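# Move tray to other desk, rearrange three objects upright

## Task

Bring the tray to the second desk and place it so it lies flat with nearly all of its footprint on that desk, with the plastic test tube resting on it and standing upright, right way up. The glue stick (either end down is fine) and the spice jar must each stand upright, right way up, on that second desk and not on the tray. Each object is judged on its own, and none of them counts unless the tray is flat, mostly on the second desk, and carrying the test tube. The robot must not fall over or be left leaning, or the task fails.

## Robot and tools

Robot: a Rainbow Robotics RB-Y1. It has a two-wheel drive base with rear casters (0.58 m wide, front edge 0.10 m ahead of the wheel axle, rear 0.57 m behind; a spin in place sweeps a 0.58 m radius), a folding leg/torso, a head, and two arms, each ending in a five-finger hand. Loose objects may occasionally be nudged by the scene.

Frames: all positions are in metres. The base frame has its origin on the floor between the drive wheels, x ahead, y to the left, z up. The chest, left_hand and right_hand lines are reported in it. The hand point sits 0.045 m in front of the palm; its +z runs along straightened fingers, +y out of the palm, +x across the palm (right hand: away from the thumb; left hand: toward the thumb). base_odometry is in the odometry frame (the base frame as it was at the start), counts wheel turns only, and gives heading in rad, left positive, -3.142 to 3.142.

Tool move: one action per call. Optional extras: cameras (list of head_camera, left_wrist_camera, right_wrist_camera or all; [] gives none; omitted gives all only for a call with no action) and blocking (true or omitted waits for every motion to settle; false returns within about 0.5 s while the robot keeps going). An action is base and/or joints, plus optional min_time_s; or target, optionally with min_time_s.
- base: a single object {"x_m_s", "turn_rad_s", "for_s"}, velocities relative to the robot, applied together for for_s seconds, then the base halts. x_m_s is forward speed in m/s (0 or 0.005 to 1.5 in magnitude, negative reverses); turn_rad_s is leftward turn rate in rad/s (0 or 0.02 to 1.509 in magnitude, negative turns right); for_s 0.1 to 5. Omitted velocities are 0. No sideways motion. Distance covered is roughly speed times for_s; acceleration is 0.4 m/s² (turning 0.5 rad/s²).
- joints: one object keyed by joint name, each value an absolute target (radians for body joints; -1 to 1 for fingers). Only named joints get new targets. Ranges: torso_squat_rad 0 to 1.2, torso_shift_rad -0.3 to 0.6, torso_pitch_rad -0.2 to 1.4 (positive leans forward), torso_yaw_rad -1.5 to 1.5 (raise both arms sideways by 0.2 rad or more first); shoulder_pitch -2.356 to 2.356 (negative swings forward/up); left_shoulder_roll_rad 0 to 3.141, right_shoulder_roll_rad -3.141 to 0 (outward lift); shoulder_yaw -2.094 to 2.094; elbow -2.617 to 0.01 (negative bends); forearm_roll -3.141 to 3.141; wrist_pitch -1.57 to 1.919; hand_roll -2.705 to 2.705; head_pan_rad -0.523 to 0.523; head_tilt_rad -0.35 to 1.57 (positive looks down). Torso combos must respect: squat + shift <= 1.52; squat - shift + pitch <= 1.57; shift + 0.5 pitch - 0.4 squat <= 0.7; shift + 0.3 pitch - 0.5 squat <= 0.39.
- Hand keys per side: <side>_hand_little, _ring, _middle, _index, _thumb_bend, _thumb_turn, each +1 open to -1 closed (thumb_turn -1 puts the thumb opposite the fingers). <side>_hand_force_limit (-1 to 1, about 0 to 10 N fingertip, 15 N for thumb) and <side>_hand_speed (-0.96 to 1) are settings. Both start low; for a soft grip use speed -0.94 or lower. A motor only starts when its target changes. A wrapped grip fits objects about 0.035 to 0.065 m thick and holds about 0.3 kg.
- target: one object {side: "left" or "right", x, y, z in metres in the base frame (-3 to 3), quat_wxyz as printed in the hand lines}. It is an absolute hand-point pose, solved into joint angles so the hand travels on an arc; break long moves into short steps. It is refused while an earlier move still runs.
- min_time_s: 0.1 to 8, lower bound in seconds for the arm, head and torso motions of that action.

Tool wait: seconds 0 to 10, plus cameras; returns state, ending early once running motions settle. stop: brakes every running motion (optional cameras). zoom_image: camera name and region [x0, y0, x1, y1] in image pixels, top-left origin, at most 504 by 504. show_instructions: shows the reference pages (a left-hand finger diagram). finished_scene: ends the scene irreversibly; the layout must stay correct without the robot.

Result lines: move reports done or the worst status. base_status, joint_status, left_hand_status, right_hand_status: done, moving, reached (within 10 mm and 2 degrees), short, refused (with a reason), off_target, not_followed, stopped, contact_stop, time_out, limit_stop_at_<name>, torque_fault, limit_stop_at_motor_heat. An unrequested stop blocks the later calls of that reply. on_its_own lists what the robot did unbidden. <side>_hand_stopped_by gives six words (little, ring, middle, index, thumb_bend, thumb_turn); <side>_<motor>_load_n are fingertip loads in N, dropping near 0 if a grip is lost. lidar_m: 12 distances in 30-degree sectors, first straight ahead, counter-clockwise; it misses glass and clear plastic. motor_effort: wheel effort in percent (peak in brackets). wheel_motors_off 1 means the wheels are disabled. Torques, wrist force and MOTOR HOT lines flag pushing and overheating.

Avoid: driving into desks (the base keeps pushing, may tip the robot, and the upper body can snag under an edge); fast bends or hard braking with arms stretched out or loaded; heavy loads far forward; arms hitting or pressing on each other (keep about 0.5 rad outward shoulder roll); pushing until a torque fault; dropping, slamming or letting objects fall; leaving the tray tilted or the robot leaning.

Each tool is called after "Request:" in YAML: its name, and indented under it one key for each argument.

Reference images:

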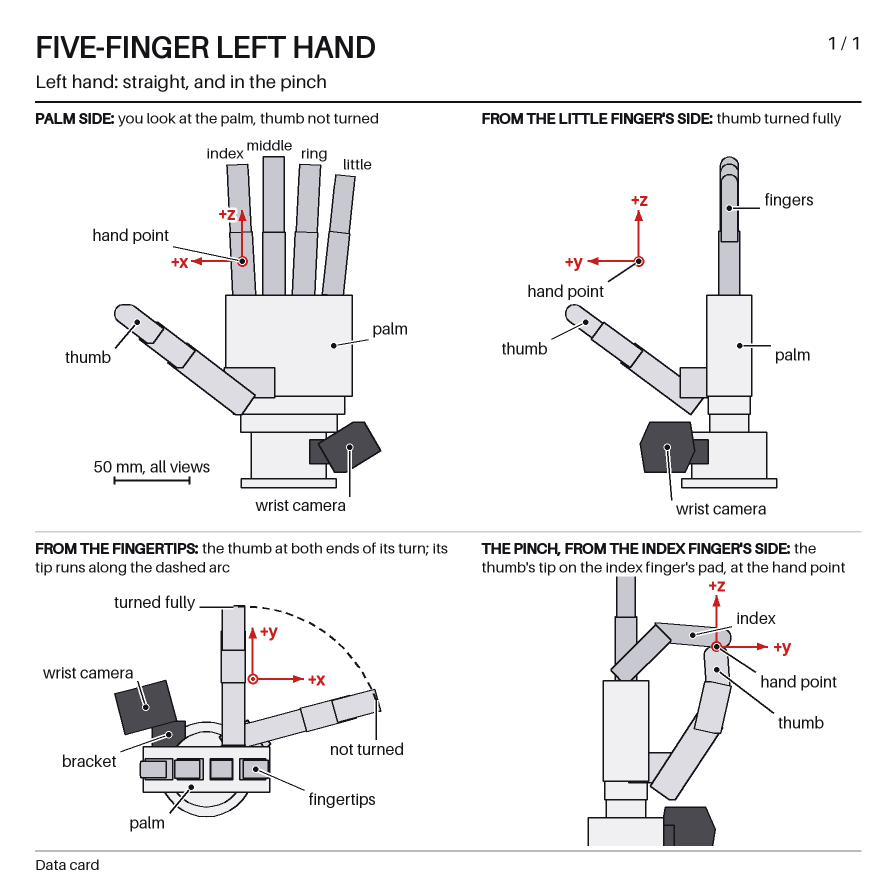

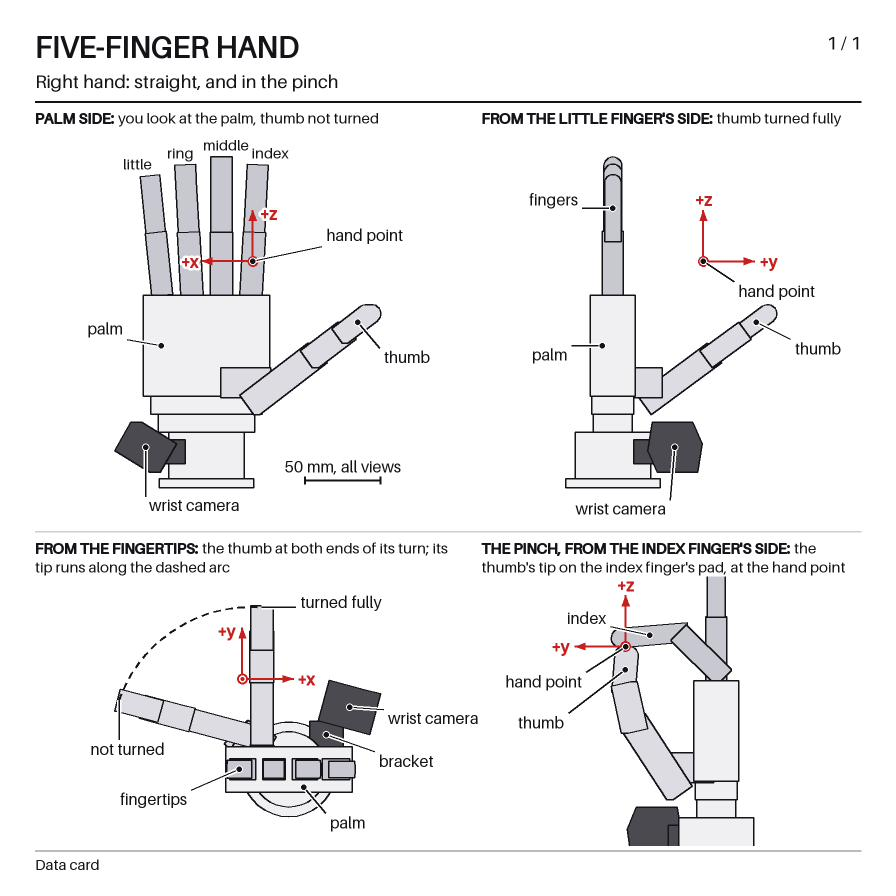

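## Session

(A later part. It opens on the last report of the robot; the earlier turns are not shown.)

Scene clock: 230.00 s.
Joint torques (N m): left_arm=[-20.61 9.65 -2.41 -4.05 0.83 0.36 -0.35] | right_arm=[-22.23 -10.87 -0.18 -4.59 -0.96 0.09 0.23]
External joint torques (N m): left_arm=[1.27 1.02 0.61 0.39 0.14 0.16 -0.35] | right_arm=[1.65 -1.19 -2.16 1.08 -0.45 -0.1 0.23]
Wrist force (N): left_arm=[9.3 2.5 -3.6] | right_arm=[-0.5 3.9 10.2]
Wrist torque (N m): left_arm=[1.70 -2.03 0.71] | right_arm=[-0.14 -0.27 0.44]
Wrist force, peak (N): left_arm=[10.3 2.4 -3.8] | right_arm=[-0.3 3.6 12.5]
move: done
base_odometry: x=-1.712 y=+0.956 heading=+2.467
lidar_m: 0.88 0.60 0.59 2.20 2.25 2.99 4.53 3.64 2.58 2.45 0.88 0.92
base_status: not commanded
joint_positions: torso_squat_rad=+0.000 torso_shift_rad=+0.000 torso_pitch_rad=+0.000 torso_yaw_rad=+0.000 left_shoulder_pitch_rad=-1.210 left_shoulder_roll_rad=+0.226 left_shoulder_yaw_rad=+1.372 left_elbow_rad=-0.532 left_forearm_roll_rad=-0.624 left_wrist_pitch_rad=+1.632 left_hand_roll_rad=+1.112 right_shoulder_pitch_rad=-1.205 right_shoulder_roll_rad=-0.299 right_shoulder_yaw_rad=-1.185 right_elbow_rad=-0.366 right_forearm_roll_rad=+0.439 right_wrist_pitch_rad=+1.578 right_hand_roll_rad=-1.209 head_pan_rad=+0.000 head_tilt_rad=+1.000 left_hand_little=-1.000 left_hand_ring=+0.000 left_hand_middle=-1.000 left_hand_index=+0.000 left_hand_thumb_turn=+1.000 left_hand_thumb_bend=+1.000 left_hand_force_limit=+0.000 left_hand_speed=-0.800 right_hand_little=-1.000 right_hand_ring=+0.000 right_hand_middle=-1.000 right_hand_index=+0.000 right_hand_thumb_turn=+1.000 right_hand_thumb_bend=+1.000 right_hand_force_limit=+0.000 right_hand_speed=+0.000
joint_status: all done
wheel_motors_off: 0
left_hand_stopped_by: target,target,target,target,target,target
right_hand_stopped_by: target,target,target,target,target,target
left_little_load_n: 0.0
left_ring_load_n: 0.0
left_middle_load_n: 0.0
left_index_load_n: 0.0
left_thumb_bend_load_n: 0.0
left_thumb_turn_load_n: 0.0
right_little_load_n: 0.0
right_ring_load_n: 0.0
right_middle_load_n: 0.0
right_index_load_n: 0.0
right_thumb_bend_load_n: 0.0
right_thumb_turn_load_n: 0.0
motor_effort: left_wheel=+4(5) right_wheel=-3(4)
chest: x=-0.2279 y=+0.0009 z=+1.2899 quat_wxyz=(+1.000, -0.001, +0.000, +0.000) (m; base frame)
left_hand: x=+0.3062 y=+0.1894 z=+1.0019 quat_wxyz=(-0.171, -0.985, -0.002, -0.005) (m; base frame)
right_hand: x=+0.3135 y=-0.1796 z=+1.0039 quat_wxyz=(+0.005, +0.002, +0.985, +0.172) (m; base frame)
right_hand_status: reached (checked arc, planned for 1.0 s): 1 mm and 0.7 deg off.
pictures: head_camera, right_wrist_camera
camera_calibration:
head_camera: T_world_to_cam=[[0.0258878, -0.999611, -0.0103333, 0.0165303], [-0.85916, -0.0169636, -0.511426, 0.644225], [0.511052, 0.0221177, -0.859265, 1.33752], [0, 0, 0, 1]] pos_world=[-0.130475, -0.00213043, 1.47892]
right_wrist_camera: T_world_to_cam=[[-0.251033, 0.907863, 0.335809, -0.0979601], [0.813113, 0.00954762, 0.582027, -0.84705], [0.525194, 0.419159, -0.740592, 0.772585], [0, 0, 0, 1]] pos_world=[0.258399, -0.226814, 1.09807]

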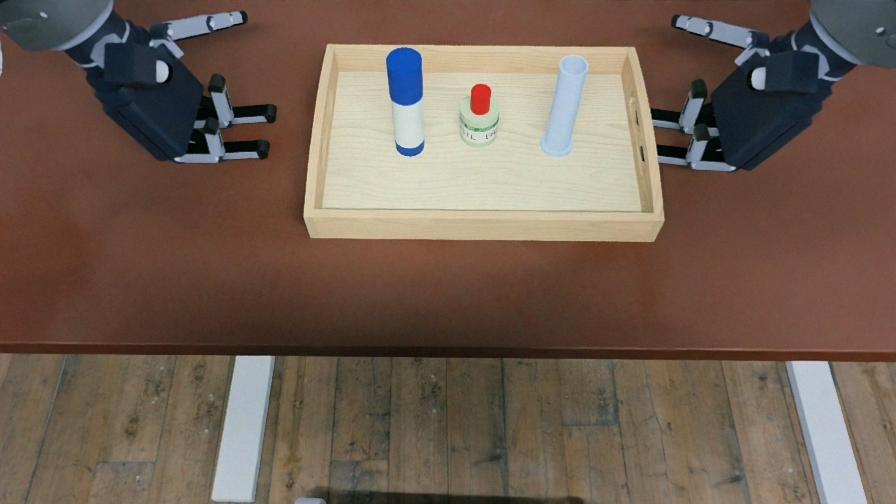

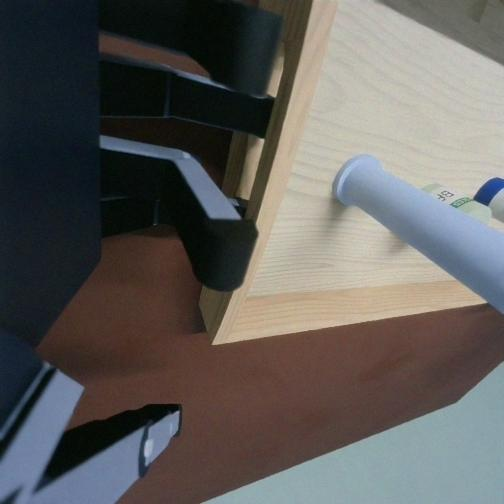

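Request:
move:
  cameras: []
  target: {"side":"right","x":0.3138,"y":-0.180,"z":1.0050,"quat_wxyz":[0,0,0.9848,0.1736]}
  min_time_s: 1

Request:
move:
  cameras: ["head_camera", "right_wrist_camera"]
  target: {"side":"right","x":0.3138,"y":-0.190,"z":1.0045,"quat_wxyz":[0,0,0.9848,0.1736]}
  min_time_s: 1

Scene clock: 231.67 s.
Joint torques (N m): left_arm=[-21.19 9.96 -2.14 -4.1 0.92 0.39 -0.38] | right_arm=[-26.56 -11.07 0.54 -4.69 -0.77 0.26 -0.18]
External joint torques (N m): left_arm=[0.69 1.33 0.88 0.34 0.23 0.18 -0.38] | right_arm=[-2.64 -1.31 -1.15 0.92 -0.26 0.07 -0.18]
Wrist force (N): left_arm=[9.6 2.5 -3.7] | right_arm=[-0.5 3.3 12.8]
Wrist torque (N m): left_arm=[1.75 -2.08 0.74] | right_arm=[-0.10 -0.38 0.33]
Wrist force, peak (N): left_arm=[9.9 3.1 -3.6] | right_arm=[-0.5 3.3 12.8]
move: done
base_odometry: x=-1.712 y=+0.956 heading=+2.467
lidar_m: 0.88 0.60 0.59 2.20 2.26 2.99 4.54 3.64 2.58 2.46 0.88 0.93
base_status: not commanded
joint_positions: torso_squat_rad=+0.000 torso_shift_rad=+0.000 torso_pitch_rad=+0.000 torso_yaw_rad=+0.000 left_shoulder_pitch_rad=-1.210 left_shoulder_roll_rad=+0.226 left_shoulder_yaw_rad=+1.372 left_elbow_rad=-0.532 left_forearm_roll_rad=-0.624 left_wrist_pitch_rad=+1.632 left_hand_roll_rad=+1.112 right_shoulder_pitch_rad=-1.215 right_shoulder_roll_rad=-0.324 right_shoulder_yaw_rad=-1.185 right_elbow_rad=-0.314 right_forearm_roll_rad=+0.439 right_wrist_pitch_rad=+1.560 right_hand_roll_rad=-1.220 head_pan_rad=+0.000 head_tilt_rad=+1.000 left_hand_little=-1.000 left_hand_ring=+0.000 left_hand_middle=-1.000 left_hand_index=+0.000 left_hand_thumb_turn=+1.000 left_hand_thumb_bend=+1.000 left_hand_force_limit=+0.000 left_hand_speed=-0.800 right_hand_little=-1.000 right_hand_ring=+0.000 right_hand_middle=-1.000 right_hand_index=+0.000 right_hand_thumb_turn=+1.000 right_hand_thumb_bend=+1.000 right_hand_force_limit=+0.000 right_hand_speed=+0.000
joint_status: all done
wheel_motors_off: 0
left_hand_stopped_by: target,target,target,target,target,target
right_hand_stopped_by: target,target,target,target,target,target
left_little_load_n: 0.0
left_ring_load_n: 0.0
left_middle_load_n: 0.0
left_index_load_n: 0.0
left_thumb_bend_load_n: 0.0
left_thumb_turn_load_n: 0.0
right_little_load_n: 0.0
right_ring_load_n: 2.0
right_middle_load_n: 0.0
right_index_load_n: 0.0
right_thumb_bend_load_n: 0.0
right_thumb_turn_load_n: 0.0
motor_effort: left_wheel=+4(4) right_wheel=-3(4)
chest: x=-0.2279 y=+0.0009 z=+1.2899 quat_wxyz=(+1.000, -0.001, +0.000, +0.000) (m; base frame)
left_hand: x=+0.3062 y=+0.1894 z=+1.0019 quat_wxyz=(-0.171, -0.985, -0.002, -0.005) (m; base frame)
right_hand: x=+0.3131 y=-0.1798 z=+1.0048 quat_wxyz=(+0.003, +0.002, +0.985, +0.172) (m; base frame)
right_hand_status: reached (checked arc, planned for 1.0 s): 1 mm and 0.4 deg off.
pictures: none
No camera images: "cameras" was empty.

Scene clock: 233.00 s.
Joint torques (N m): left_arm=[-20.94 9.62 -2.4 -4.04 0.87 0.13 -0.31] | right_arm=[-23.4 -11.7 -0.69 -4.88 -1.14 0.2 0.32]
External joint torques (N m): left_arm=[0.94 0.99 0.62 0.39 0.18 -0.07 -0.3] | right_arm=[0.46 -1.76 -2.17 0.73 -0.63 0.02 0.32]
Wrist force (N): left_arm=[9.5 2.2 -3.6] | right_arm=[-0.2 3.5 12.8]
Wrist torque (N m): left_arm=[1.65 -2.07 0.73] | right_arm=[-0.10 -0.35 0.49]
Wrist force, peak (N): left_arm=[9.9 2.6 -3.6] | right_arm=[-0.4 3.5 13.1]
move: done
base_odometry: x=-1.712 y=+0.956 heading=+2.467
lidar_m: 0.88 0.59 0.59 2.20 2.26 2.99 4.54 3.64 2.58 2.45 0.88 0.92
base_status: not commanded
joint_positions: torso_squat_rad=+0.000 torso_shift_rad=+0.000 torso_pitch_rad=+0.000 torso_yaw_rad=+0.000 left_shoulder_pitch_rad=-1.210 left_shoulder_roll_rad=+0.226 left_shoulder_yaw_rad=+1.372 left_elbow_rad=-0.532 left_forearm_roll_rad=-0.624 left_wrist_pitch_rad=+1.632 left_hand_roll_rad=+1.112 right_shoulder_pitch_rad=-1.215 right_shoulder_roll_rad=-0.356 right_shoulder_yaw_rad=-1.187 right_elbow_rad=-0.279 right_forearm_roll_rad=+0.437 right_wrist_pitch_rad=+1.543 right_hand_roll_rad=-1.213 head_pan_rad=+0.000 head_tilt_rad=+1.000 left_hand_little=-1.000 left_hand_ring=+0.000 left_hand_middle=-1.000 left_hand_index=+0.000 left_hand_thumb_turn=+1.000 left_hand_thumb_bend=+1.000 left_hand_force_limit=+0.000 left_hand_speed=-0.800 right_hand_little=-1.000 right_hand_ring=+0.000 right_hand_middle=-1.000 right_hand_index=+0.000 right_hand_thumb_turn=+1.000 right_hand_thumb_bend=+1.000 right_hand_force_limit=+0.000 right_hand_speed=+0.000
joint_status: all done
wheel_motors_off: 0
left_hand_stopped_by: target,target,target,target,target,target
right_hand_stopped_by: target,target,target,target,target,target
left_little_load_n: 0.0
left_ring_load_n: 0.0
left_middle_load_n: 0.0
left_index_load_n: 0.0
left_thumb_bend_load_n: 0.0
left_thumb_turn_load_n: 0.0
right_little_load_n: 0.0
right_ring_load_n: 1.0
right_middle_load_n: 0.0
right_index_load_n: 1.5
right_thumb_bend_load_n: 0.0
right_thumb_turn_load_n: 0.0
motor_effort: left_wheel=+3(5) right_wheel=-3(4)
chest: x=-0.2279 y=+0.0009 z=+1.2899 quat_wxyz=(+1.000, -0.001, +0.000, +0.000) (m; base frame)
left_hand: x=+0.3062 y=+0.1894 z=+1.0019 quat_wxyz=(-0.171, -0.985, -0.002, -0.005) (m; base frame)
right_hand: x=+0.3133 y=-0.1897 z=+1.0046 quat_wxyz=(+0.006, +0.003, +0.985, +0.171) (m; base frame)
right_hand_status: reached (checked arc, planned for 1.0 s): 1 mm and 0.9 deg off.
pictures: head_camera, right_wrist_camera
camera_calibration:
head_camera: T_world_to_cam=[[0.0258878, -0.999611, -0.0103333, 0.0165303], [-0.85916, -0.0169636, -0.511426, 0.644225], [0.511052, 0.0221177, -0.859265, 1.33752], [0, 0, 0, 1]] pos_world=[-0.130475, -0.00213043, 1.47892]
right_wrist_camera: T_world_to_cam=[[-0.250389, 0.90869, 0.334049, -0.0874068], [0.81187, 0.00910843, 0.583767, -0.848671], [0.52742, 0.417373, -0.740019, 0.775729], [0, 0, 0, 1]] pos_world=[0.25799, -0.236613, 1.09868]

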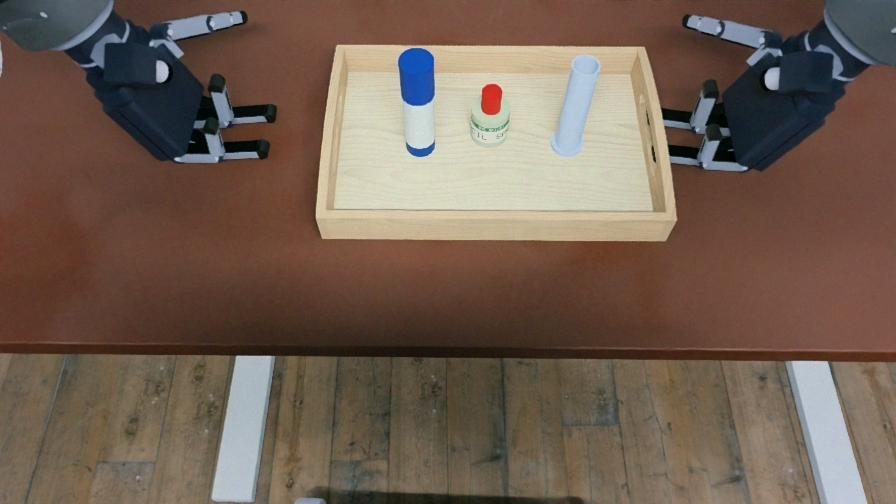

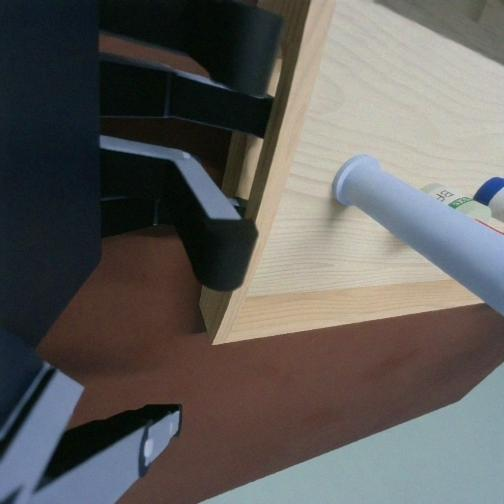

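Request:
move:
  cameras: []
  target: {"side":"right","x":0.3135,"y":-0.190,"z":1.0034,"quat_wxyz":[0,0,0.9848,0.1736]}
  min_time_s: 1

Request:
move:
  cameras: ["head_camera", "right_wrist_camera"]
  target: {"side":"right","x":0.3135,"y":-0.196,"z":1.0032,"quat_wxyz":[0,0,0.9848,0.1736]}
  min_time_s: 1

Scene clock: 234.90 s.
Joint torques (N m): left_arm=[-20.75 10.25 -2.43 -4 0.8 0.3 -0.37] | right_arm=[-24 -11.08 -0.5 -4.37 -0.96 0.05 -0.22]
External joint torques (N m): left_arm=[1.13 1.62 0.59 0.43 0.11 0.09 -0.37] | right_arm=[-0.15 -1.12 -1.91 1.23 -0.45 -0.13 -0.22]
Wrist force (N): left_arm=[9.3 2.6 -3.5] | right_arm=[-0.4 4.0 10.4]
Wrist torque (N m): left_arm=[1.72 -2.01 0.69] | right_arm=[-0.11 -0.29 0.38]
Wrist force, peak (N): left_arm=[10.1 2.4 -3.6] | right_arm=[-0.4 3.5 13.1]
move: done
base_odometry: x=-1.712 y=+0.956 heading=+2.467
lidar_m: 0.88 0.60 0.59 2.20 2.26 2.99 4.53 3.64 2.58 2.45 0.89 0.92
base_status: not commanded
joint_positions: torso_squat_rad=+0.000 torso_shift_rad=+0.000 torso_pitch_rad=+0.000 torso_yaw_rad=+0.000 left_shoulder_pitch_rad=-1.210 left_shoulder_roll_rad=+0.226 left_shoulder_yaw_rad=+1.372 left_elbow_rad=-0.532 left_forearm_roll_rad=-0.624 left_wrist_pitch_rad=+1.632 left_hand_roll_rad=+1.112 right_shoulder_pitch_rad=-1.215 right_shoulder_roll_rad=-0.360 right_shoulder_yaw_rad=-1.187 right_elbow_rad=-0.267 right_forearm_roll_rad=+0.437 right_wrist_pitch_rad=+1.535 right_hand_roll_rad=-1.215 head_pan_rad=+0.000 head_tilt_rad=+1.000 left_hand_little=-1.000 left_hand_ring=+0.000 left_hand_middle=-1.000 left_hand_index=+0.000 left_hand_thumb_turn=+1.000 left_hand_thumb_bend=+1.000 left_hand_force_limit=+0.000 left_hand_speed=-0.800 right_hand_little=-1.000 right_hand_ring=+0.000 right_hand_middle=-1.000 right_hand_index=+0.000 right_hand_thumb_turn=+1.000 right_hand_thumb_bend=+1.000 right_hand_force_limit=+0.000 right_hand_speed=+0.000
joint_status: all done
wheel_motors_off: 0
left_hand_stopped_by: target,target,target,target,target,target
right_hand_stopped_by: target,target,target,target,target,target
left_little_load_n: 0.0
left_ring_load_n: 0.0
left_middle_load_n: 0.0
left_index_load_n: 0.0
left_thumb_bend_load_n: 0.0
left_thumb_turn_load_n: 0.0
right_little_load_n: 0.0
right_ring_load_n: 0.0
right_middle_load_n: 0.0
right_index_load_n: 0.0
right_thumb_bend_load_n: 0.0
right_thumb_turn_load_n: 0.0
motor_effort: left_wheel=+4(4) right_wheel=-3(4)
chest: x=-0.2279 y=+0.0009 z=+1.2899 quat_wxyz=(+1.000, -0.001, +0.000, +0.000) (m; base frame)
left_hand: x=+0.3062 y=+0.1894 z=+1.0019 quat_wxyz=(-0.171, -0.985, -0.002, -0.005) (m; base frame)
right_hand: x=+0.3130 y=-0.1899 z=+1.0035 quat_wxyz=(+0.006, +0.003, +0.985, +0.171) (m; base frame)
right_hand_status: reached (checked arc, planned for 1.0 s): 0 mm and 0.9 deg off.
pictures: none
No camera images: "cameras" was empty.

Scene clock: 236.23 s.
Joint torques (N m): left_arm=[-20.9 9.91 -2.27 -4.18 0.81 0.21 -0.27] | right_arm=[-22.25 -11.17 -0.46 -4.6 -0.93 0.08 0.29]
External joint torques (N m): left_arm=[0.98 1.28 0.76 0.25 0.12 0.01 -0.27] | right_arm=[1.54 -1.12 -1.88 1.02 -0.43 -0.1 0.28]
Wrist force (N): left_arm=[9.6 2.9 -3.3] | right_arm=[-0.4 4.2 10.1]
Wrist torque (N m): left_arm=[1.74 -2.06 0.70] | right_arm=[-0.08 -0.29 0.51]
Wrist force, peak (N): left_arm=[9.9 2.2 -3.4] | right_arm=[-0.4 4.1 10.6]
move: done
base_odometry: x=-1.712 y=+0.956 heading=+2.467
lidar_m: 0.88 0.60 0.59 2.20 2.26 2.99 4.53 3.64 2.58 2.45 0.88 0.93
base_status: not commanded
joint_positions: torso_squat_rad=+0.000 torso_shift_rad=+0.000 torso_pitch_rad=+0.000 torso_yaw_rad=+0.000 left_shoulder_pitch_rad=-1.210 left_shoulder_roll_rad=+0.226 left_shoulder_yaw_rad=+1.372 left_elbow_rad=-0.532 left_forearm_roll_rad=-0.624 left_wrist_pitch_rad=+1.632 left_hand_roll_rad=+1.112 right_shoulder_pitch_rad=-1.211 right_shoulder_roll_rad=-0.370 right_shoulder_yaw_rad=-1.188 right_elbow_rad=-0.267 right_forearm_roll_rad=+0.435 right_wrist_pitch_rad=+1.534 right_hand_roll_rad=-1.206 head_pan_rad=+0.000 head_tilt_rad=+1.000 left_hand_little=-1.000 left_hand_ring=+0.000 left_hand_middle=-1.000 left_hand_index=+0.000 left_hand_thumb_turn=+1.000 left_hand_thumb_bend=+1.000 left_hand_force_limit=+0.000 left_hand_speed=-0.800 right_hand_little=-1.000 right_hand_ring=+0.000 right_hand_middle=-1.000 right_hand_index=+0.000 right_hand_thumb_turn=+1.000 right_hand_thumb_bend=+1.000 right_hand_force_limit=+0.000 right_hand_speed=+0.000
joint_status: all done
wheel_motors_off: 0
left_hand_stopped_by: target,target,target,target,target,target
right_hand_stopped_by: target,target,target,target,target,target
left_little_load_n: 0.0
left_ring_load_n: 0.0
left_middle_load_n: 0.0
left_index_load_n: 0.0
left_thumb_bend_load_n: 0.0
left_thumb_turn_load_n: 0.0
right_little_load_n: 0.0
right_ring_load_n: 0.5
right_middle_load_n: 0.0
right_index_load_n: 0.0
right_thumb_bend_load_n: 0.0
right_thumb_turn_load_n: 0.0
motor_effort: left_wheel=+4(5) right_wheel=-4(4)
chest: x=-0.2279 y=+0.0009 z=+1.2899 quat_wxyz=(+1.000, -0.001, +0.000, +0.000) (m; base frame)
left_hand: x=+0.3062 y=+0.1894 z=+1.0019 quat_wxyz=(-0.171, -0.985, -0.002, -0.005) (m; base frame)
right_hand: x=+0.3132 y=-0.1958 z=+1.0035 quat_wxyz=(+0.009, +0.004, +0.985, +0.170) (m; base frame)
right_hand_status: reached (checked arc, as near as the solve gets, planned for 1.0 s): 0 mm and 1.2 deg off.
pictures: head_camera, right_wrist_camera
camera_calibration:
head_camera: T_world_to_cam=[[0.0258878, -0.999611, -0.0103333, 0.0165303], [-0.85916, -0.0169636, -0.511426, 0.644225], [0.511052, 0.0221177, -0.859265, 1.33752], [0, 0, 0, 1]] pos_world=[-0.130475, -0.00213043, 1.47892]
right_wrist_camera: T_world_to_cam=[[-0.249385, 0.910001, 0.33122, -0.0787558], [0.809465, 0.00813733, 0.587112, -0.850629], [0.531577, 0.414527, -0.738643, 0.774379], [0, 0, 0, 1]] pos_world=[0.257272, -0.242411, 1.09749]

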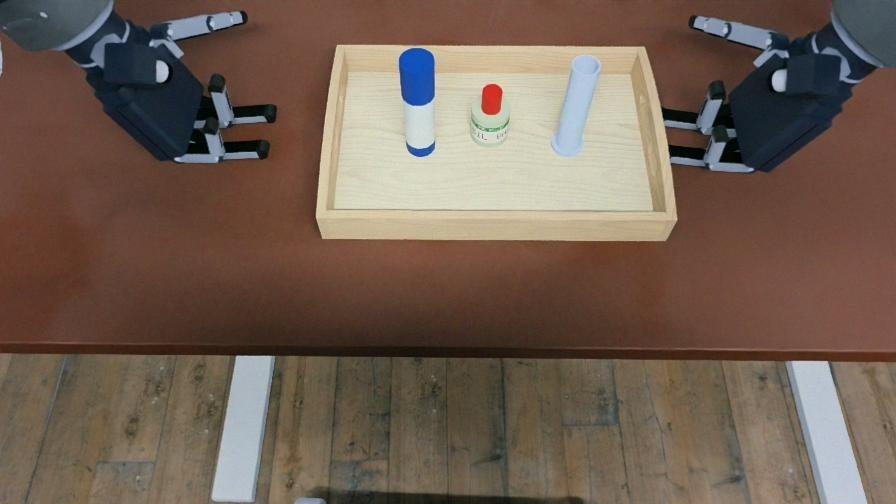

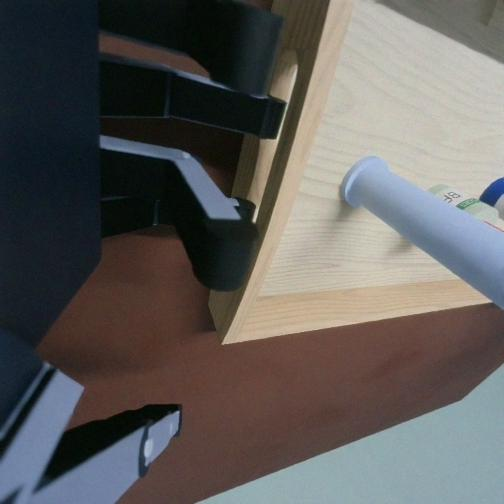

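Request:
move:
  cameras: ["head_camera", "right_wrist_camera"]
  target: {"side":"right","x":0.3135,"y":-0.206,"z":1.003,"quat_wxyz":[0,0,0.9848,0.1736]}
  min_time_s: 1.5

Scene clock: 238.27 s.
Joint torques (N m): left_arm=[-20.73 9.85 -2.33 -4.1 0.77 0.23 -0.27] | right_arm=[-21.98 -11.02 -0.37 -4.5 -0.91 0.16 0.26]
External joint torques (N m): left_arm=[1.15 1.23 0.69 0.33 0.08 0.02 -0.27] | right_arm=[1.72 -0.83 -1.78 1.15 -0.41 -0.01 0.26]
Wrist force (N): left_arm=[9.2 2.5 -3.5] | right_arm=[-0.3 4.1 10.4]
Wrist torque (N m): left_arm=[1.70 -1.98 0.68] | right_arm=[-0.10 -0.31 0.52]
Wrist force, peak (N): left_arm=[10.1 2.8 -3.4] | right_arm=[-0.4 4.2 10.6]
move: done
base_odometry: x=-1.712 y=+0.956 heading=+2.467
lidar_m: 0.87 0.60 0.59 2.20 2.26 2.99 4.53 3.65 2.58 2.45 0.88 0.92
base_status: not commanded
joint_positions: torso_squat_rad=+0.000 torso_shift_rad=+0.000 torso_pitch_rad=+0.000 torso_yaw_rad=+0.000 left_shoulder_pitch_rad=-1.210 left_shoulder_roll_rad=+0.226 left_shoulder_yaw_rad=+1.372 left_elbow_rad=-0.532 left_forearm_roll_rad=-0.624 left_wrist_pitch_rad=+1.632 left_hand_roll_rad=+1.112 right_shoulder_pitch_rad=-1.205 right_shoulder_roll_rad=-0.386 right_shoulder_yaw_rad=-1.189 right_elbow_rad=-0.267 right_forearm_roll_rad=+0.433 right_wrist_pitch_rad=+1.531 right_hand_roll_rad=-1.192 head_pan_rad=+0.000 head_tilt_rad=+1.000 left_hand_little=-1.000 left_hand_ring=+0.000 left_hand_middle=-1.000 left_hand_index=+0.000 left_hand_thumb_turn=+1.000 left_hand_thumb_bend=+1.000 left_hand_force_limit=+0.000 left_hand_speed=-0.800 right_hand_little=-1.000 right_hand_ring=+0.000 right_hand_middle=-1.000 right_hand_index=+0.000 right_hand_thumb_turn=+1.000 right_hand_thumb_bend=+1.000 right_hand_force_limit=+0.000 right_hand_speed=+0.000
joint_status: all done
wheel_motors_off: 0
left_hand_stopped_by: target,target,target,target,target,target
right_hand_stopped_by: target,target,target,target,target,target
left_little_load_n: 0.0
left_ring_load_n: 0.0
left_middle_load_n: 0.0
left_index_load_n: 0.0
left_thumb_bend_load_n: 0.0
left_thumb_turn_load_n: 0.0
right_little_load_n: 0.0
right_ring_load_n: 0.0
right_middle_load_n: 0.5
right_index_load_n: 0.0
right_thumb_bend_load_n: 0.0
right_thumb_turn_load_n: 0.0
motor_effort: left_wheel=+3(5) right_wheel=-4(4)
chest: x=-0.2279 y=+0.0009 z=+1.2899 quat_wxyz=(+1.000, -0.001, +0.000, +0.000) (m; base frame)
left_hand: x=+0.3062 y=+0.1894 z=+1.0019 quat_wxyz=(-0.171, -0.985, -0.002, -0.005) (m; base frame)
right_hand: x=+0.3131 y=-0.2058 z=+1.0033 quat_wxyz=(+0.012, +0.005, +0.986, +0.169) (m; base frame)
right_hand_status: reached (checked arc, as near as the solve gets, planned for 1.5 s): 1 mm and 1.7 deg off.
pictures: head_camera, right_wrist_camera
camera_calibration:
head_camera: T_world_to_cam=[[0.0258878, -0.999611, -0.0103333, 0.0165303], [-0.85916, -0.0169636, -0.511426, 0.644225], [0.511052, 0.0221177, -0.859265, 1.33752], [0, 0, 0, 1]] pos_world=[-0.130475, -0.00213043, 1.47892]
right_wrist_camera: T_world_to_cam=[[-0.247441, 0.912195, 0.326609, -0.0651377], [0.805563, 0.00638194, 0.592475, -0.854924], [0.538369, 0.409706, -0.73641, 0.772954], [0, 0, 0, 1]] pos_world=[0.256444, -0.25181, 1.09701]

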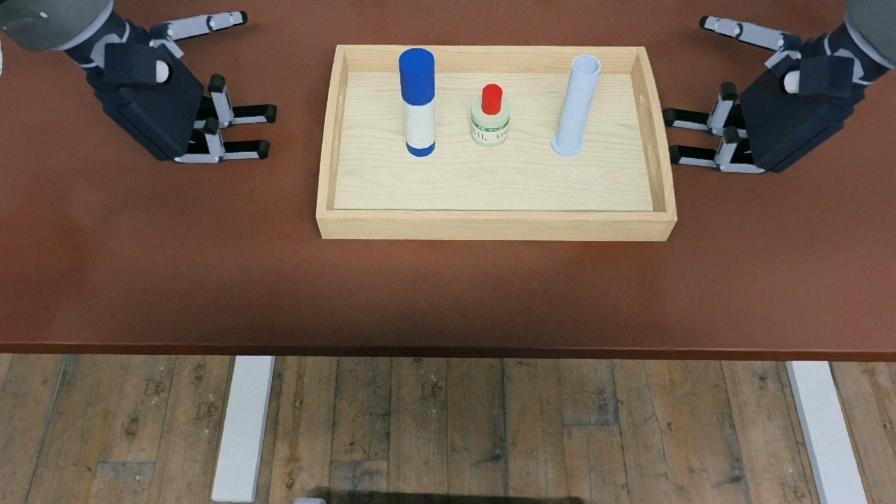

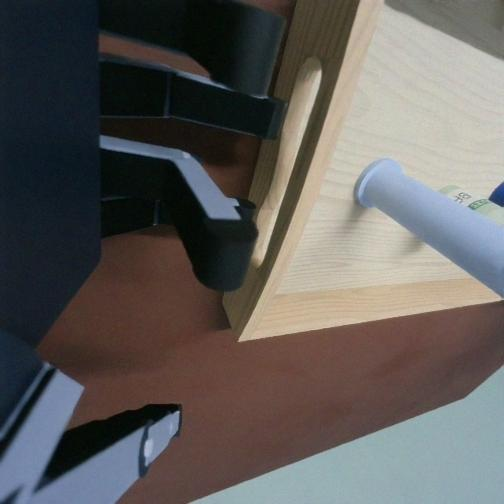

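Request:
move:
  cameras: []
  target: {"side":"right","x":0.305,"y":-0.225,"z":1.01,"quat_wxyz":[0,0,0.9848,0.1736]}
  min_time_s: 1.2

Request:
move:
  cameras: ["head_camera"]
  target: {"side":"right","x":0.27,"y":-0.27,"z":1.14,"quat_wxyz":[0,0,0.9848,0.1736]}
  min_time_s: 2

Request:
move:
  cameras: ["head_camera", "left_wrist_camera"]
  target: {"side":"left","x":0.29,"y":0.21,"z":1.14,"quat_wxyz":[0.1736,0.9848,0,0]}
  min_time_s: 2

Scene clock: 240.07 s.
Joint torques (N m): left_arm=[-21.21 10.06 -2.34 -3.98 0.89 0.13 -0.41] | right_arm=[-22.11 -11.61 -0.51 -4.53 -0.91 0.57 0.3]
External joint torques (N m): left_arm=[0.67 1.43 0.68 0.46 0.2 -0.07 -0.4] | right_arm=[1.39 -1.11 -1.9 1.15 -0.42 0.35 0.3]
Wrist force (N): left_arm=[9.6 2.5 -3.3] | right_arm=[-0.4 4.2 10.6]
Wrist torque (N m): left_arm=[1.69 -2.04 0.72] | right_arm=[-0.08 -0.29 0.48]
Wrist force, peak (N): left_arm=[10.3 2.4 -3.3] | right_arm=[-0.4 4.3 10.6]
move: done
base_odometry: x=-1.712 y=+0.956 heading=+2.467
lidar_m: 0.88 0.60 0.59 2.20 2.26 2.99 4.53 3.65 2.58 2.46 0.89 0.92
base_status: not commanded
joint_positions: torso_squat_rad=+0.000 torso_shift_rad=+0.000 torso_pitch_rad=+0.000 torso_yaw_rad=+0.000 left_shoulder_pitch_rad=-1.210 left_shoulder_roll_rad=+0.226 left_shoulder_yaw_rad=+1.372 left_elbow_rad=-0.532 left_forearm_roll_rad=-0.624 left_wrist_pitch_rad=+1.632 left_hand_roll_rad=+1.112 right_shoulder_pitch_rad=-1.200 right_shoulder_roll_rad=-0.425 right_shoulder_yaw_rad=-1.193 right_elbow_rad=-0.267 right_forearm_roll_rad=+0.431 right_wrist_pitch_rad=+1.568 right_hand_roll_rad=-1.157 head_pan_rad=+0.000 head_tilt_rad=+1.000 left_hand_little=-1.000 left_hand_ring=+0.000 left_hand_middle=-1.000 left_hand_index=+0.000 left_hand_thumb_turn=+1.000 left_hand_thumb_bend=+1.000 left_hand_force_limit=+0.000 left_hand_speed=-0.800 right_hand_little=-1.000 right_hand_ring=+0.000 right_hand_middle=-1.000 right_hand_index=+0.000 right_hand_thumb_turn=+1.000 right_hand_thumb_bend=+1.000 right_hand_force_limit=+0.000 right_hand_speed=+0.000
joint_status: all done
wheel_motors_off: 0
left_hand_stopped_by: target,target,target,target,target,target
right_hand_stopped_by: target,target,target,target,target,target
left_little_load_n: 0.0
left_ring_load_n: 0.0
left_middle_load_n: 0.0
left_index_load_n: 0.0
left_thumb_bend_load_n: 0.0
left_thumb_turn_load_n: 0.0
right_little_load_n: 0.0
right_ring_load_n: 0.0
right_middle_load_n: 0.0
right_index_load_n: 0.0
right_thumb_bend_load_n: 0.0
right_thumb_turn_load_n: 0.0
motor_effort: left_wheel=+4(5) right_wheel=-3(4)
chest: x=-0.2279 y=+0.0009 z=+1.2899 quat_wxyz=(+1.000, -0.001, +0.000, +0.000) (m; base frame)
left_hand: x=+0.3062 y=+0.1894 z=+1.0019 quat_wxyz=(-0.171, -0.985, -0.002, -0.005) (m; base frame)
right_hand: x=+0.3054 y=-0.2243 z=+1.0098 quat_wxyz=(+0.007, +0.003, +0.985, +0.171) (m; base frame)
right_hand_status: reached (checked arc, planned for 1.2 s): 1 mm and 0.9 deg off.
pictures: none
No camera images: "cameras" was empty.

Scene clock: 242.40 s.
Joint torques (N m): left_arm=[-20.81 9.7 -1.99 -4.18 0.91 0.24 -0.44] | right_arm=[-24.86 -8 4.62 -1.72 -0.31 0.67 0.1]
External joint torques (N m): left_arm=[1.07 1.07 1.03 0.25 0.22 0.04 -0.44] | right_arm=[-1.56 0.81 -1.81 -0.54 -0.02 0.19 0.1]
Wrist force (N): left_arm=[9.3 2.6 -3.0] | right_arm=[-0.6 3.8 10.3]
Wrist torque (N m): left_arm=[1.67 -1.99 0.71] | right_arm=[-0.12 -0.26 0.47]
Wrist force, peak (N): left_arm=[10.1 1.6 -3.6] | right_arm=[-0.4 4.2 10.8]
move: done
base_odometry: x=-1.712 y=+0.956 heading=+2.467
lidar_m: 0.88 0.60 0.59 2.20 2.26 2.99 4.54 3.64 2.57 2.46 0.88 0.92
base_status: not commanded
joint_positions: torso_squat_rad=+0.000 torso_shift_rad=+0.000 torso_pitch_rad=+0.000 torso_yaw_rad=+0.000 left_shoulder_pitch_rad=-1.210 left_shoulder_roll_rad=+0.226 left_shoulder_yaw_rad=+1.372 left_elbow_rad=-0.532 left_forearm_roll_rad=-0.624 left_wrist_pitch_rad=+1.632 left_hand_roll_rad=+1.112 right_shoulder_pitch_rad=-1.527 right_shoulder_roll_rad=-0.338 right_shoulder_yaw_rad=-1.770 right_elbow_rad=-0.851 right_forearm_roll_rad=+1.197 right_wrist_pitch_rad=+1.914 right_hand_roll_rad=-0.774 head_pan_rad=+0.000 head_tilt_rad=+1.000 left_hand_little=-1.000 left_hand_ring=+0.000 left_hand_middle=-1.000 left_hand_index=+0.000 left_hand_thumb_turn=+1.000 left_hand_thumb_bend=+1.000 left_hand_force_limit=+0.000 left_hand_speed=-0.800 right_hand_little=-1.000 right_hand_ring=+0.000 right_hand_middle=-1.000 right_hand_index=+0.000 right_hand_thumb_turn=+1.000 right_hand_thumb_bend=+1.000 right_hand_force_limit=+0.000 right_hand_speed=+0.000
joint_status: all done
wheel_motors_off: 0
left_hand_stopped_by: target,target,target,target,target,target
right_hand_stopped_by: target,target,target,target,target,target
left_little_load_n: 0.0
left_ring_load_n: 0.0
left_middle_load_n: 0.0
left_index_load_n: 0.0
left_thumb_bend_load_n: 0.0
left_thumb_turn_load_n: 0.0
right_little_load_n: 0.0
right_ring_load_n: 0.0
right_middle_load_n: 0.0
right_index_load_n: 0.0
right_thumb_bend_load_n: -0.5
right_thumb_turn_load_n: 0.0
motor_effort: left_wheel=+4(5) right_wheel=-3(4)
chest: x=-0.2279 y=+0.0009 z=+1.2899 quat_wxyz=(+1.000, -0.001, +0.000, +0.000) (m; base frame)
left_hand: x=+0.3062 y=+0.1894 z=+1.0019 quat_wxyz=(-0.171, -0.985, -0.002, -0.005) (m; base frame)
right_hand: x=+0.2697 y=-0.2702 z=+1.1400 quat_wxyz=(-0.002, -0.001, +0.985, +0.174) (m; base frame)
right_hand_status: reached (checked arc, planned for 2.0 s): 0 mm and 0.3 deg off.
pictures: head_camera
camera_calibration:
head_camera: T_world_to_cam=[[0.0258878, -0.999611, -0.0103333, 0.0165303], [-0.85916, -0.0169636, -0.511426, 0.644225], [0.511052, 0.0221177, -0.859265, 1.33752], [0, 0, 0, 1]] pos_world=[-0.130475, -0.00213043, 1.47892]

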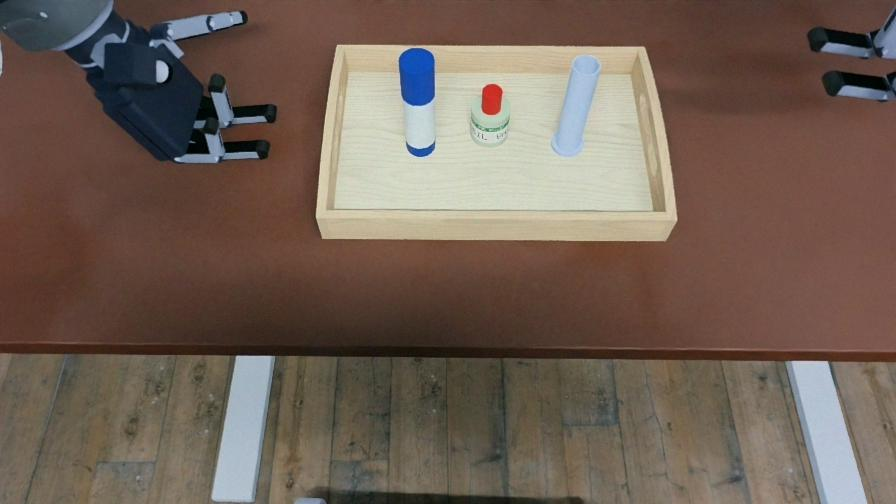

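Scene clock: 244.73 s.
Joint torques (N m): left_arm=[-22.79 6.88 -5.44 -2.96 0.28 0.76 -0.3] | right_arm=[-24.81 -8.06 4.65 -1.67 -0.32 0.7 0.18]
External joint torques (N m): left_arm=[-0.7 -1.21 0.56 -1.29 -0.31 0.41 -0.29] | right_arm=[-1.51 0.76 -1.78 -0.49 -0.03 0.22 0.18]
Wrist force (N): left_arm=[9.3 2.5 -3.4] | right_arm=[-0.7 3.7 10.2]
Wrist torque (N m): left_arm=[1.72 -2.01 0.70] | right_arm=[-0.11 -0.25 0.47]
Wrist force, peak (N): left_arm=[10.2 2.6 -3.5] | right_arm=[-0.7 3.5 10.6]
move: done
base_odometry: x=-1.712 y=+0.956 heading=+2.467
lidar_m: 0.88 0.60 0.59 2.20 2.26 2.99 4.53 3.64 2.58 2.46 0.89 0.93
base_status: not commanded
joint_positions: torso_squat_rad=+0.000 torso_shift_rad=+0.000 torso_pitch_rad=+0.000 torso_yaw_rad=+0.000 left_shoulder_pitch_rad=-1.545 left_shoulder_roll_rad=+0.202 left_shoulder_yaw_rad=+1.697 left_elbow_rad=-0.873 left_forearm_roll_rad=-1.104 left_wrist_pitch_rad=+1.916 left_hand_roll_rad=+0.907 right_shoulder_pitch_rad=-1.527 right_shoulder_roll_rad=-0.338 right_shoulder_yaw_rad=-1.770 right_elbow_rad=-0.851 right_forearm_roll_rad=+1.197 right_wrist_pitch_rad=+1.914 right_hand_roll_rad=-0.774 head_pan_rad=+0.000 head_tilt_rad=+1.000 left_hand_little=-1.000 left_hand_ring=+0.000 left_hand_middle=-1.000 left_hand_index=+0.000 left_hand_thumb_turn=+1.000 left_hand_thumb_bend=+1.000 left_hand_force_limit=+0.000 left_hand_speed=-0.800 right_hand_little=-1.000 right_hand_ring=+0.000 right_hand_middle=-1.000 right_hand_index=+0.000 right_hand_thumb_turn=+1.000 right_hand_thumb_bend=+1.000 right_hand_force_limit=+0.000 right_hand_speed=+0.000
joint_status: all done
wheel_motors_off: 0
left_hand_stopped_by: target,target,target,target,target,target
right_hand_stopped_by: target,target,target,target,target,target
left_little_load_n: 0.0
left_ring_load_n: 0.0
left_middle_load_n: 0.0
left_index_load_n: 0.0
left_thumb_bend_load_n: 0.0
left_thumb_turn_load_n: 0.0
right_little_load_n: 0.0
right_ring_load_n: 0.0
right_middle_load_n: 0.0
right_index_load_n: 0.0
right_thumb_bend_load_n: 0.0
right_thumb_turn_load_n: 0.0
motor_effort: left_wheel=+4(4) right_wheel=-3(4)
chest: x=-0.2279 y=+0.0009 z=+1.2899 quat_wxyz=(+1.000, -0.001, +0.000, +0.000) (m; base frame)
left_hand: x=+0.2896 y=+0.2102 z=+1.1400 quat_wxyz=(-0.174, -0.985, +0.001, +0.003) (m; base frame)
left_hand_status: reached (checked arc, planned for 2.0 s): 0 mm and 0.4 deg off.
right_hand: x=+0.2697 y=-0.2702 z=+1.1400 quat_wxyz=(-0.002, -0.001, +0.985, +0.174) (m; base frame)
pictures: head_camera, left_wrist_camera
camera_calibration:
head_camera: T_world_to_cam=[[0.0258878, -0.999611, -0.0103333, 0.0165303], [-0.85916, -0.0169636, -0.511426, 0.644225], [0.511052, 0.0221177, -0.859265, 1.33752], [0, 0, 0, 1]] pos_world=[-0.130475, -0.00213043, 1.47892]
left_wrist_camera: T_world_to_cam=[[0.250935, 0.919136, -0.303679, 0.0793791], [0.816054, -0.0321268, 0.577082, -0.88853], [0.520661, -0.392628, -0.758126, 0.910946], [0, 0, 0, 1]] pos_world=[0.230875, 0.256157, 1.22747]

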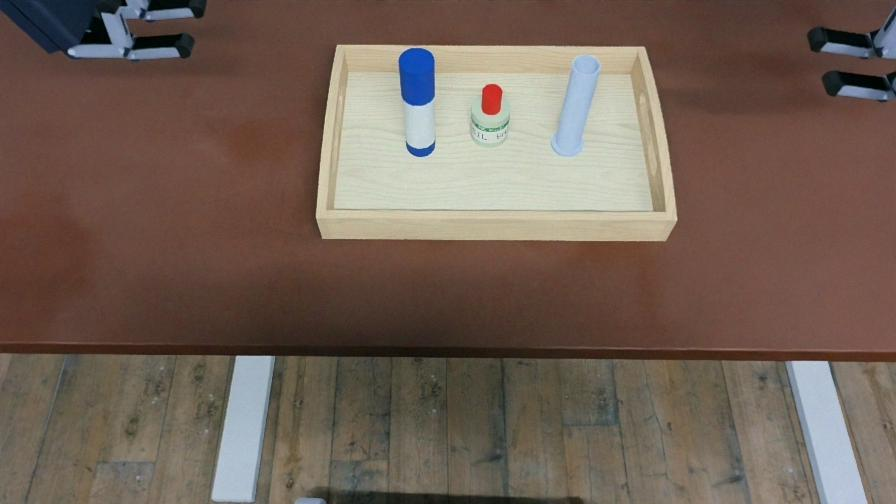

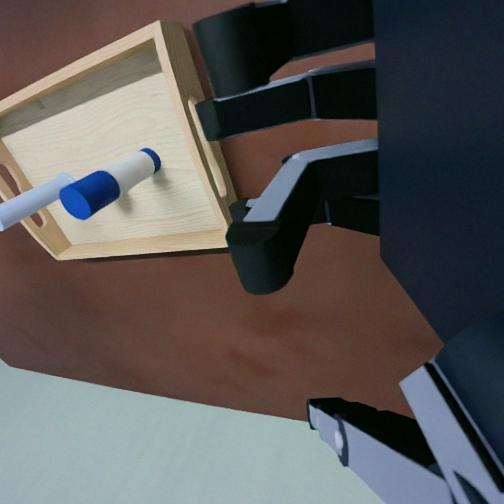

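Request:
move:
  cameras: []
  joints: {"left_hand_index":1,"left_hand_middle":1,"left_hand_ring":1,"left_hand_little":1,"left_hand_thumb_turn":-1,"left_hand_speed":0.3,"right_hand_index":1,"right_hand_middle":1,"right_hand_ring":1,"right_hand_little":1,"right_hand_thumb_turn":-1,"right_hand_speed":0.3}

Request:
move:
  cameras: ["head_camera","left_wrist_camera"]
  target: {"side":"left","x":0.26,"y":0.24,"z":1.18,"quat_wxyz":[0.5,0.5,0.5,-0.5]}
  min_time_s: 3

Scene clock: 249.13 s.
Joint torques (N m): left_arm=[-22.97 6.79 -5.69 -2.62 0.38 0.7 -0.25] | right_arm=[-24.78 -8.43 4.69 -1.64 -0.33 0.61 0.16]
External joint torques (N m): left_arm=[-0.89 -1.29 0.32 -0.95 -0.19 0.34 -0.26] | right_arm=[-1.49 0.38 -1.74 -0.46 -0.05 0.11 0.16]
Wrist force (N): left_arm=[9.5 1.9 -3.2] | right_arm=[-0.6 3.7 10.1]
Wrist torque (N m): left_arm=[1.58 -2.01 0.72] | right_arm=[-0.11 -0.25 0.46]
Wrist force, peak (N): left_arm=[9.8 2.7 -3.8] | right_arm=[-0.8 3.9 10.6]
move: done
base_odometry: x=-1.712 y=+0.956 heading=+2.467
lidar_m: 0.88 0.60 0.59 2.20 2.26 2.99 4.53 3.64 2.58 2.45 0.89 0.93
base_status: not commanded
joint_positions: torso_squat_rad=+0.000 torso_shift_rad=+0.000 torso_pitch_rad=+0.000 torso_yaw_rad=+0.000 left_shoulder_pitch_rad=-1.545 left_shoulder_roll_rad=+0.202 left_shoulder_yaw_rad=+1.697 left_elbow_rad=-0.873 left_forearm_roll_rad=-1.104 left_wrist_pitch_rad=+1.916 left_hand_roll_rad=+0.907 right_shoulder_pitch_rad=-1.527 right_shoulder_roll_rad=-0.338 right_shoulder_yaw_rad=-1.770 right_elbow_rad=-0.851 right_forearm_roll_rad=+1.197 right_wrist_pitch_rad=+1.914 right_hand_roll_rad=-0.774 head_pan_rad=+0.000 head_tilt_rad=+1.000 left_hand_little=+1.000 left_hand_ring=+1.000 left_hand_middle=+1.000 left_hand_index=+1.000 left_hand_thumb_turn=-1.000 left_hand_thumb_bend=+1.000 left_hand_force_limit=+0.000 left_hand_speed=+0.300 right_hand_little=+1.000 right_hand_ring=+1.000 right_hand_middle=+1.000 right_hand_index=+1.000 right_hand_thumb_turn=-1.000 right_hand_thumb_bend=+1.000 right_hand_force_limit=+0.000 right_hand_speed=+0.300
joint_status: all done
wheel_motors_off: 0
left_hand_stopped_by: target,target,target,target,target,target
right_hand_stopped_by: target,target,target,target,target,target
left_little_load_n: 0.0
left_ring_load_n: 0.0
left_middle_load_n: 0.0
left_index_load_n: 0.0
left_thumb_bend_load_n: 0.0
left_thumb_turn_load_n: 0.0
right_little_load_n: 0.0
right_ring_load_n: 0.0
right_middle_load_n: 0.0
right_index_load_n: 0.0
right_thumb_bend_load_n: 0.0
right_thumb_turn_load_n: 0.0
motor_effort: left_wheel=+4(4) right_wheel=-4(4)
chest: x=-0.2279 y=+0.0009 z=+1.2899 quat_wxyz=(+1.000, -0.001, +0.000, +0.000) (m; base frame)
left_hand: x=+0.2896 y=+0.2102 z=+1.1400 quat_wxyz=(-0.174, -0.985, +0.001, +0.003) (m; base frame)
right_hand: x=+0.2697 y=-0.2702 z=+1.1400 quat_wxyz=(-0.002, -0.001, +0.985, +0.174) (m; base frame)
pictures: none
No camera images: "cameras" was empty.

Scene clock: 249.43 s.
Joint torques (N m): left_arm=[-22.71 6.66 -5.15 -2.76 0.36 0.73 -0.38] | right_arm=[-24.6 -8.25 4.73 -1.61 -0.37 0.68 0.1]
External joint torques (N m): left_arm=[-0.63 -1.42 0.86 -1.09 -0.21 0.36 -0.38] | right_arm=[-1.31 0.55 -1.7 -0.43 -0.08 0.19 0.1]
Wrist force (N): left_arm=[9.6 3.0 -2.8] | right_arm=[-0.8 3.5 10.3]
Wrist torque (N m): left_arm=[1.73 -2.02 0.70] | right_arm=[-0.17 -0.24 0.44]
Wrist force, peak (N): left_arm=[9.8 2.6 -3.8] | right_arm=[-0.7 3.7 10.6]
move: refused
base_odometry: x=-1.712 y=+0.956 heading=+2.467
lidar_m: 0.88 0.59 0.59 2.20 2.26 3.00 4.54 3.64 2.58 2.45 0.88 0.92
base_status: not commanded
joint_positions: torso_squat_rad=+0.000 torso_shift_rad=+0.000 torso_pitch_rad=+0.000 torso_yaw_rad=+0.000 left_shoulder_pitch_rad=-1.545 left_shoulder_roll_rad=+0.202 left_shoulder_yaw_rad=+1.697 left_elbow_rad=-0.873 left_forearm_roll_rad=-1.104 left_wrist_pitch_rad=+1.916 left_hand_roll_rad=+0.907 right_shoulder_pitch_rad=-1.527 right_shoulder_roll_rad=-0.338 right_shoulder_yaw_rad=-1.770 right_elbow_rad=-0.851 right_forearm_roll_rad=+1.197 right_wrist_pitch_rad=+1.914 right_hand_roll_rad=-0.774 head_pan_rad=+0.000 head_tilt_rad=+1.000 left_hand_little=+1.000 left_hand_ring=+1.000 left_hand_middle=+1.000 left_hand_index=+1.000 left_hand_thumb_turn=-1.000 left_hand_thumb_bend=+1.000 left_hand_force_limit=+0.000 left_hand_speed=+0.300 right_hand_little=+1.000 right_hand_ring=+1.000 right_hand_middle=+1.000 right_hand_index=+1.000 right_hand_thumb_turn=-1.000 right_hand_thumb_bend=+1.000 right_hand_force_limit=+0.000 right_hand_speed=+0.300
joint_status: not commanded
wheel_motors_off: 0
left_hand_stopped_by: target,target,target,target,target,target
right_hand_stopped_by: target,target,target,target,target,target
left_little_load_n: 0.0
left_ring_load_n: 0.0
left_middle_load_n: 0.0
left_index_load_n: 0.0
left_thumb_bend_load_n: 0.0
left_thumb_turn_load_n: 0.0
right_little_load_n: 0.0
right_ring_load_n: 0.0
right_middle_load_n: 0.0
right_index_load_n: 0.0
right_thumb_bend_load_n: 0.0
right_thumb_turn_load_n: 0.0
motor_effort: left_wheel=+4(4) right_wheel=-3(4)
chest: x=-0.2279 y=+0.0009 z=+1.2899 quat_wxyz=(+1.000, -0.001, +0.000, +0.000) (m; base frame)
left_hand: x=+0.2896 y=+0.2102 z=+1.1400 quat_wxyz=(-0.174, -0.985, +0.001, +0.003) (m; base frame)
left_hand_status: refused: the posture found for that pose stands 6 mm from the chest (limit 10 mm). Nothing moved. The solve starts from where the arm stands: from another posture it may find a clear one.
right_hand: x=+0.2697 y=-0.2702 z=+1.1400 quat_wxyz=(-0.002, -0.001, +0.985, +0.174) (m; base frame)
pictures: head_camera, left_wrist_camera
camera_calibration:
head_camera: T_world_to_cam=[[0.0258878, -0.999611, -0.0103333, 0.0165303], [-0.85916, -0.0169636, -0.511426, 0.644225], [0.511052, 0.0221177, -0.859265, 1.33752], [0, 0, 0, 1]] pos_world=[-0.130475, -0.00213043, 1.47892]
left_wrist_camera: T_world_to_cam=[[0.250935, 0.919136, -0.303679, 0.0793791], [0.816054, -0.0321268, 0.577082, -0.88853], [0.520661, -0.392628, -0.758126, 0.910946], [0, 0, 0, 1]] pos_world=[0.230875, 0.256157, 1.22747]

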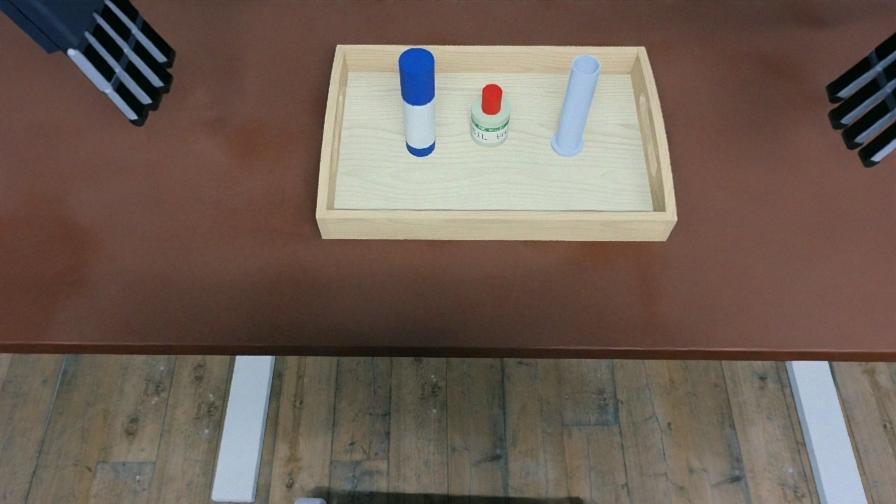

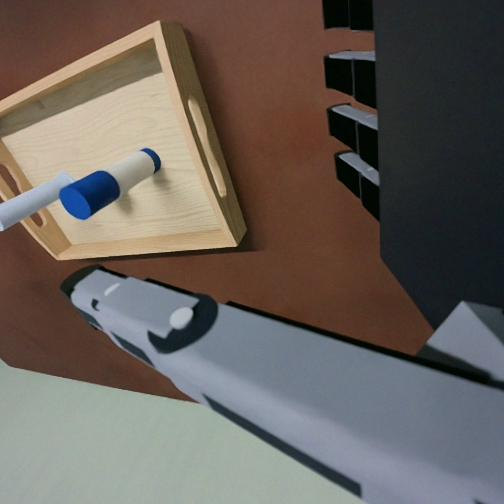

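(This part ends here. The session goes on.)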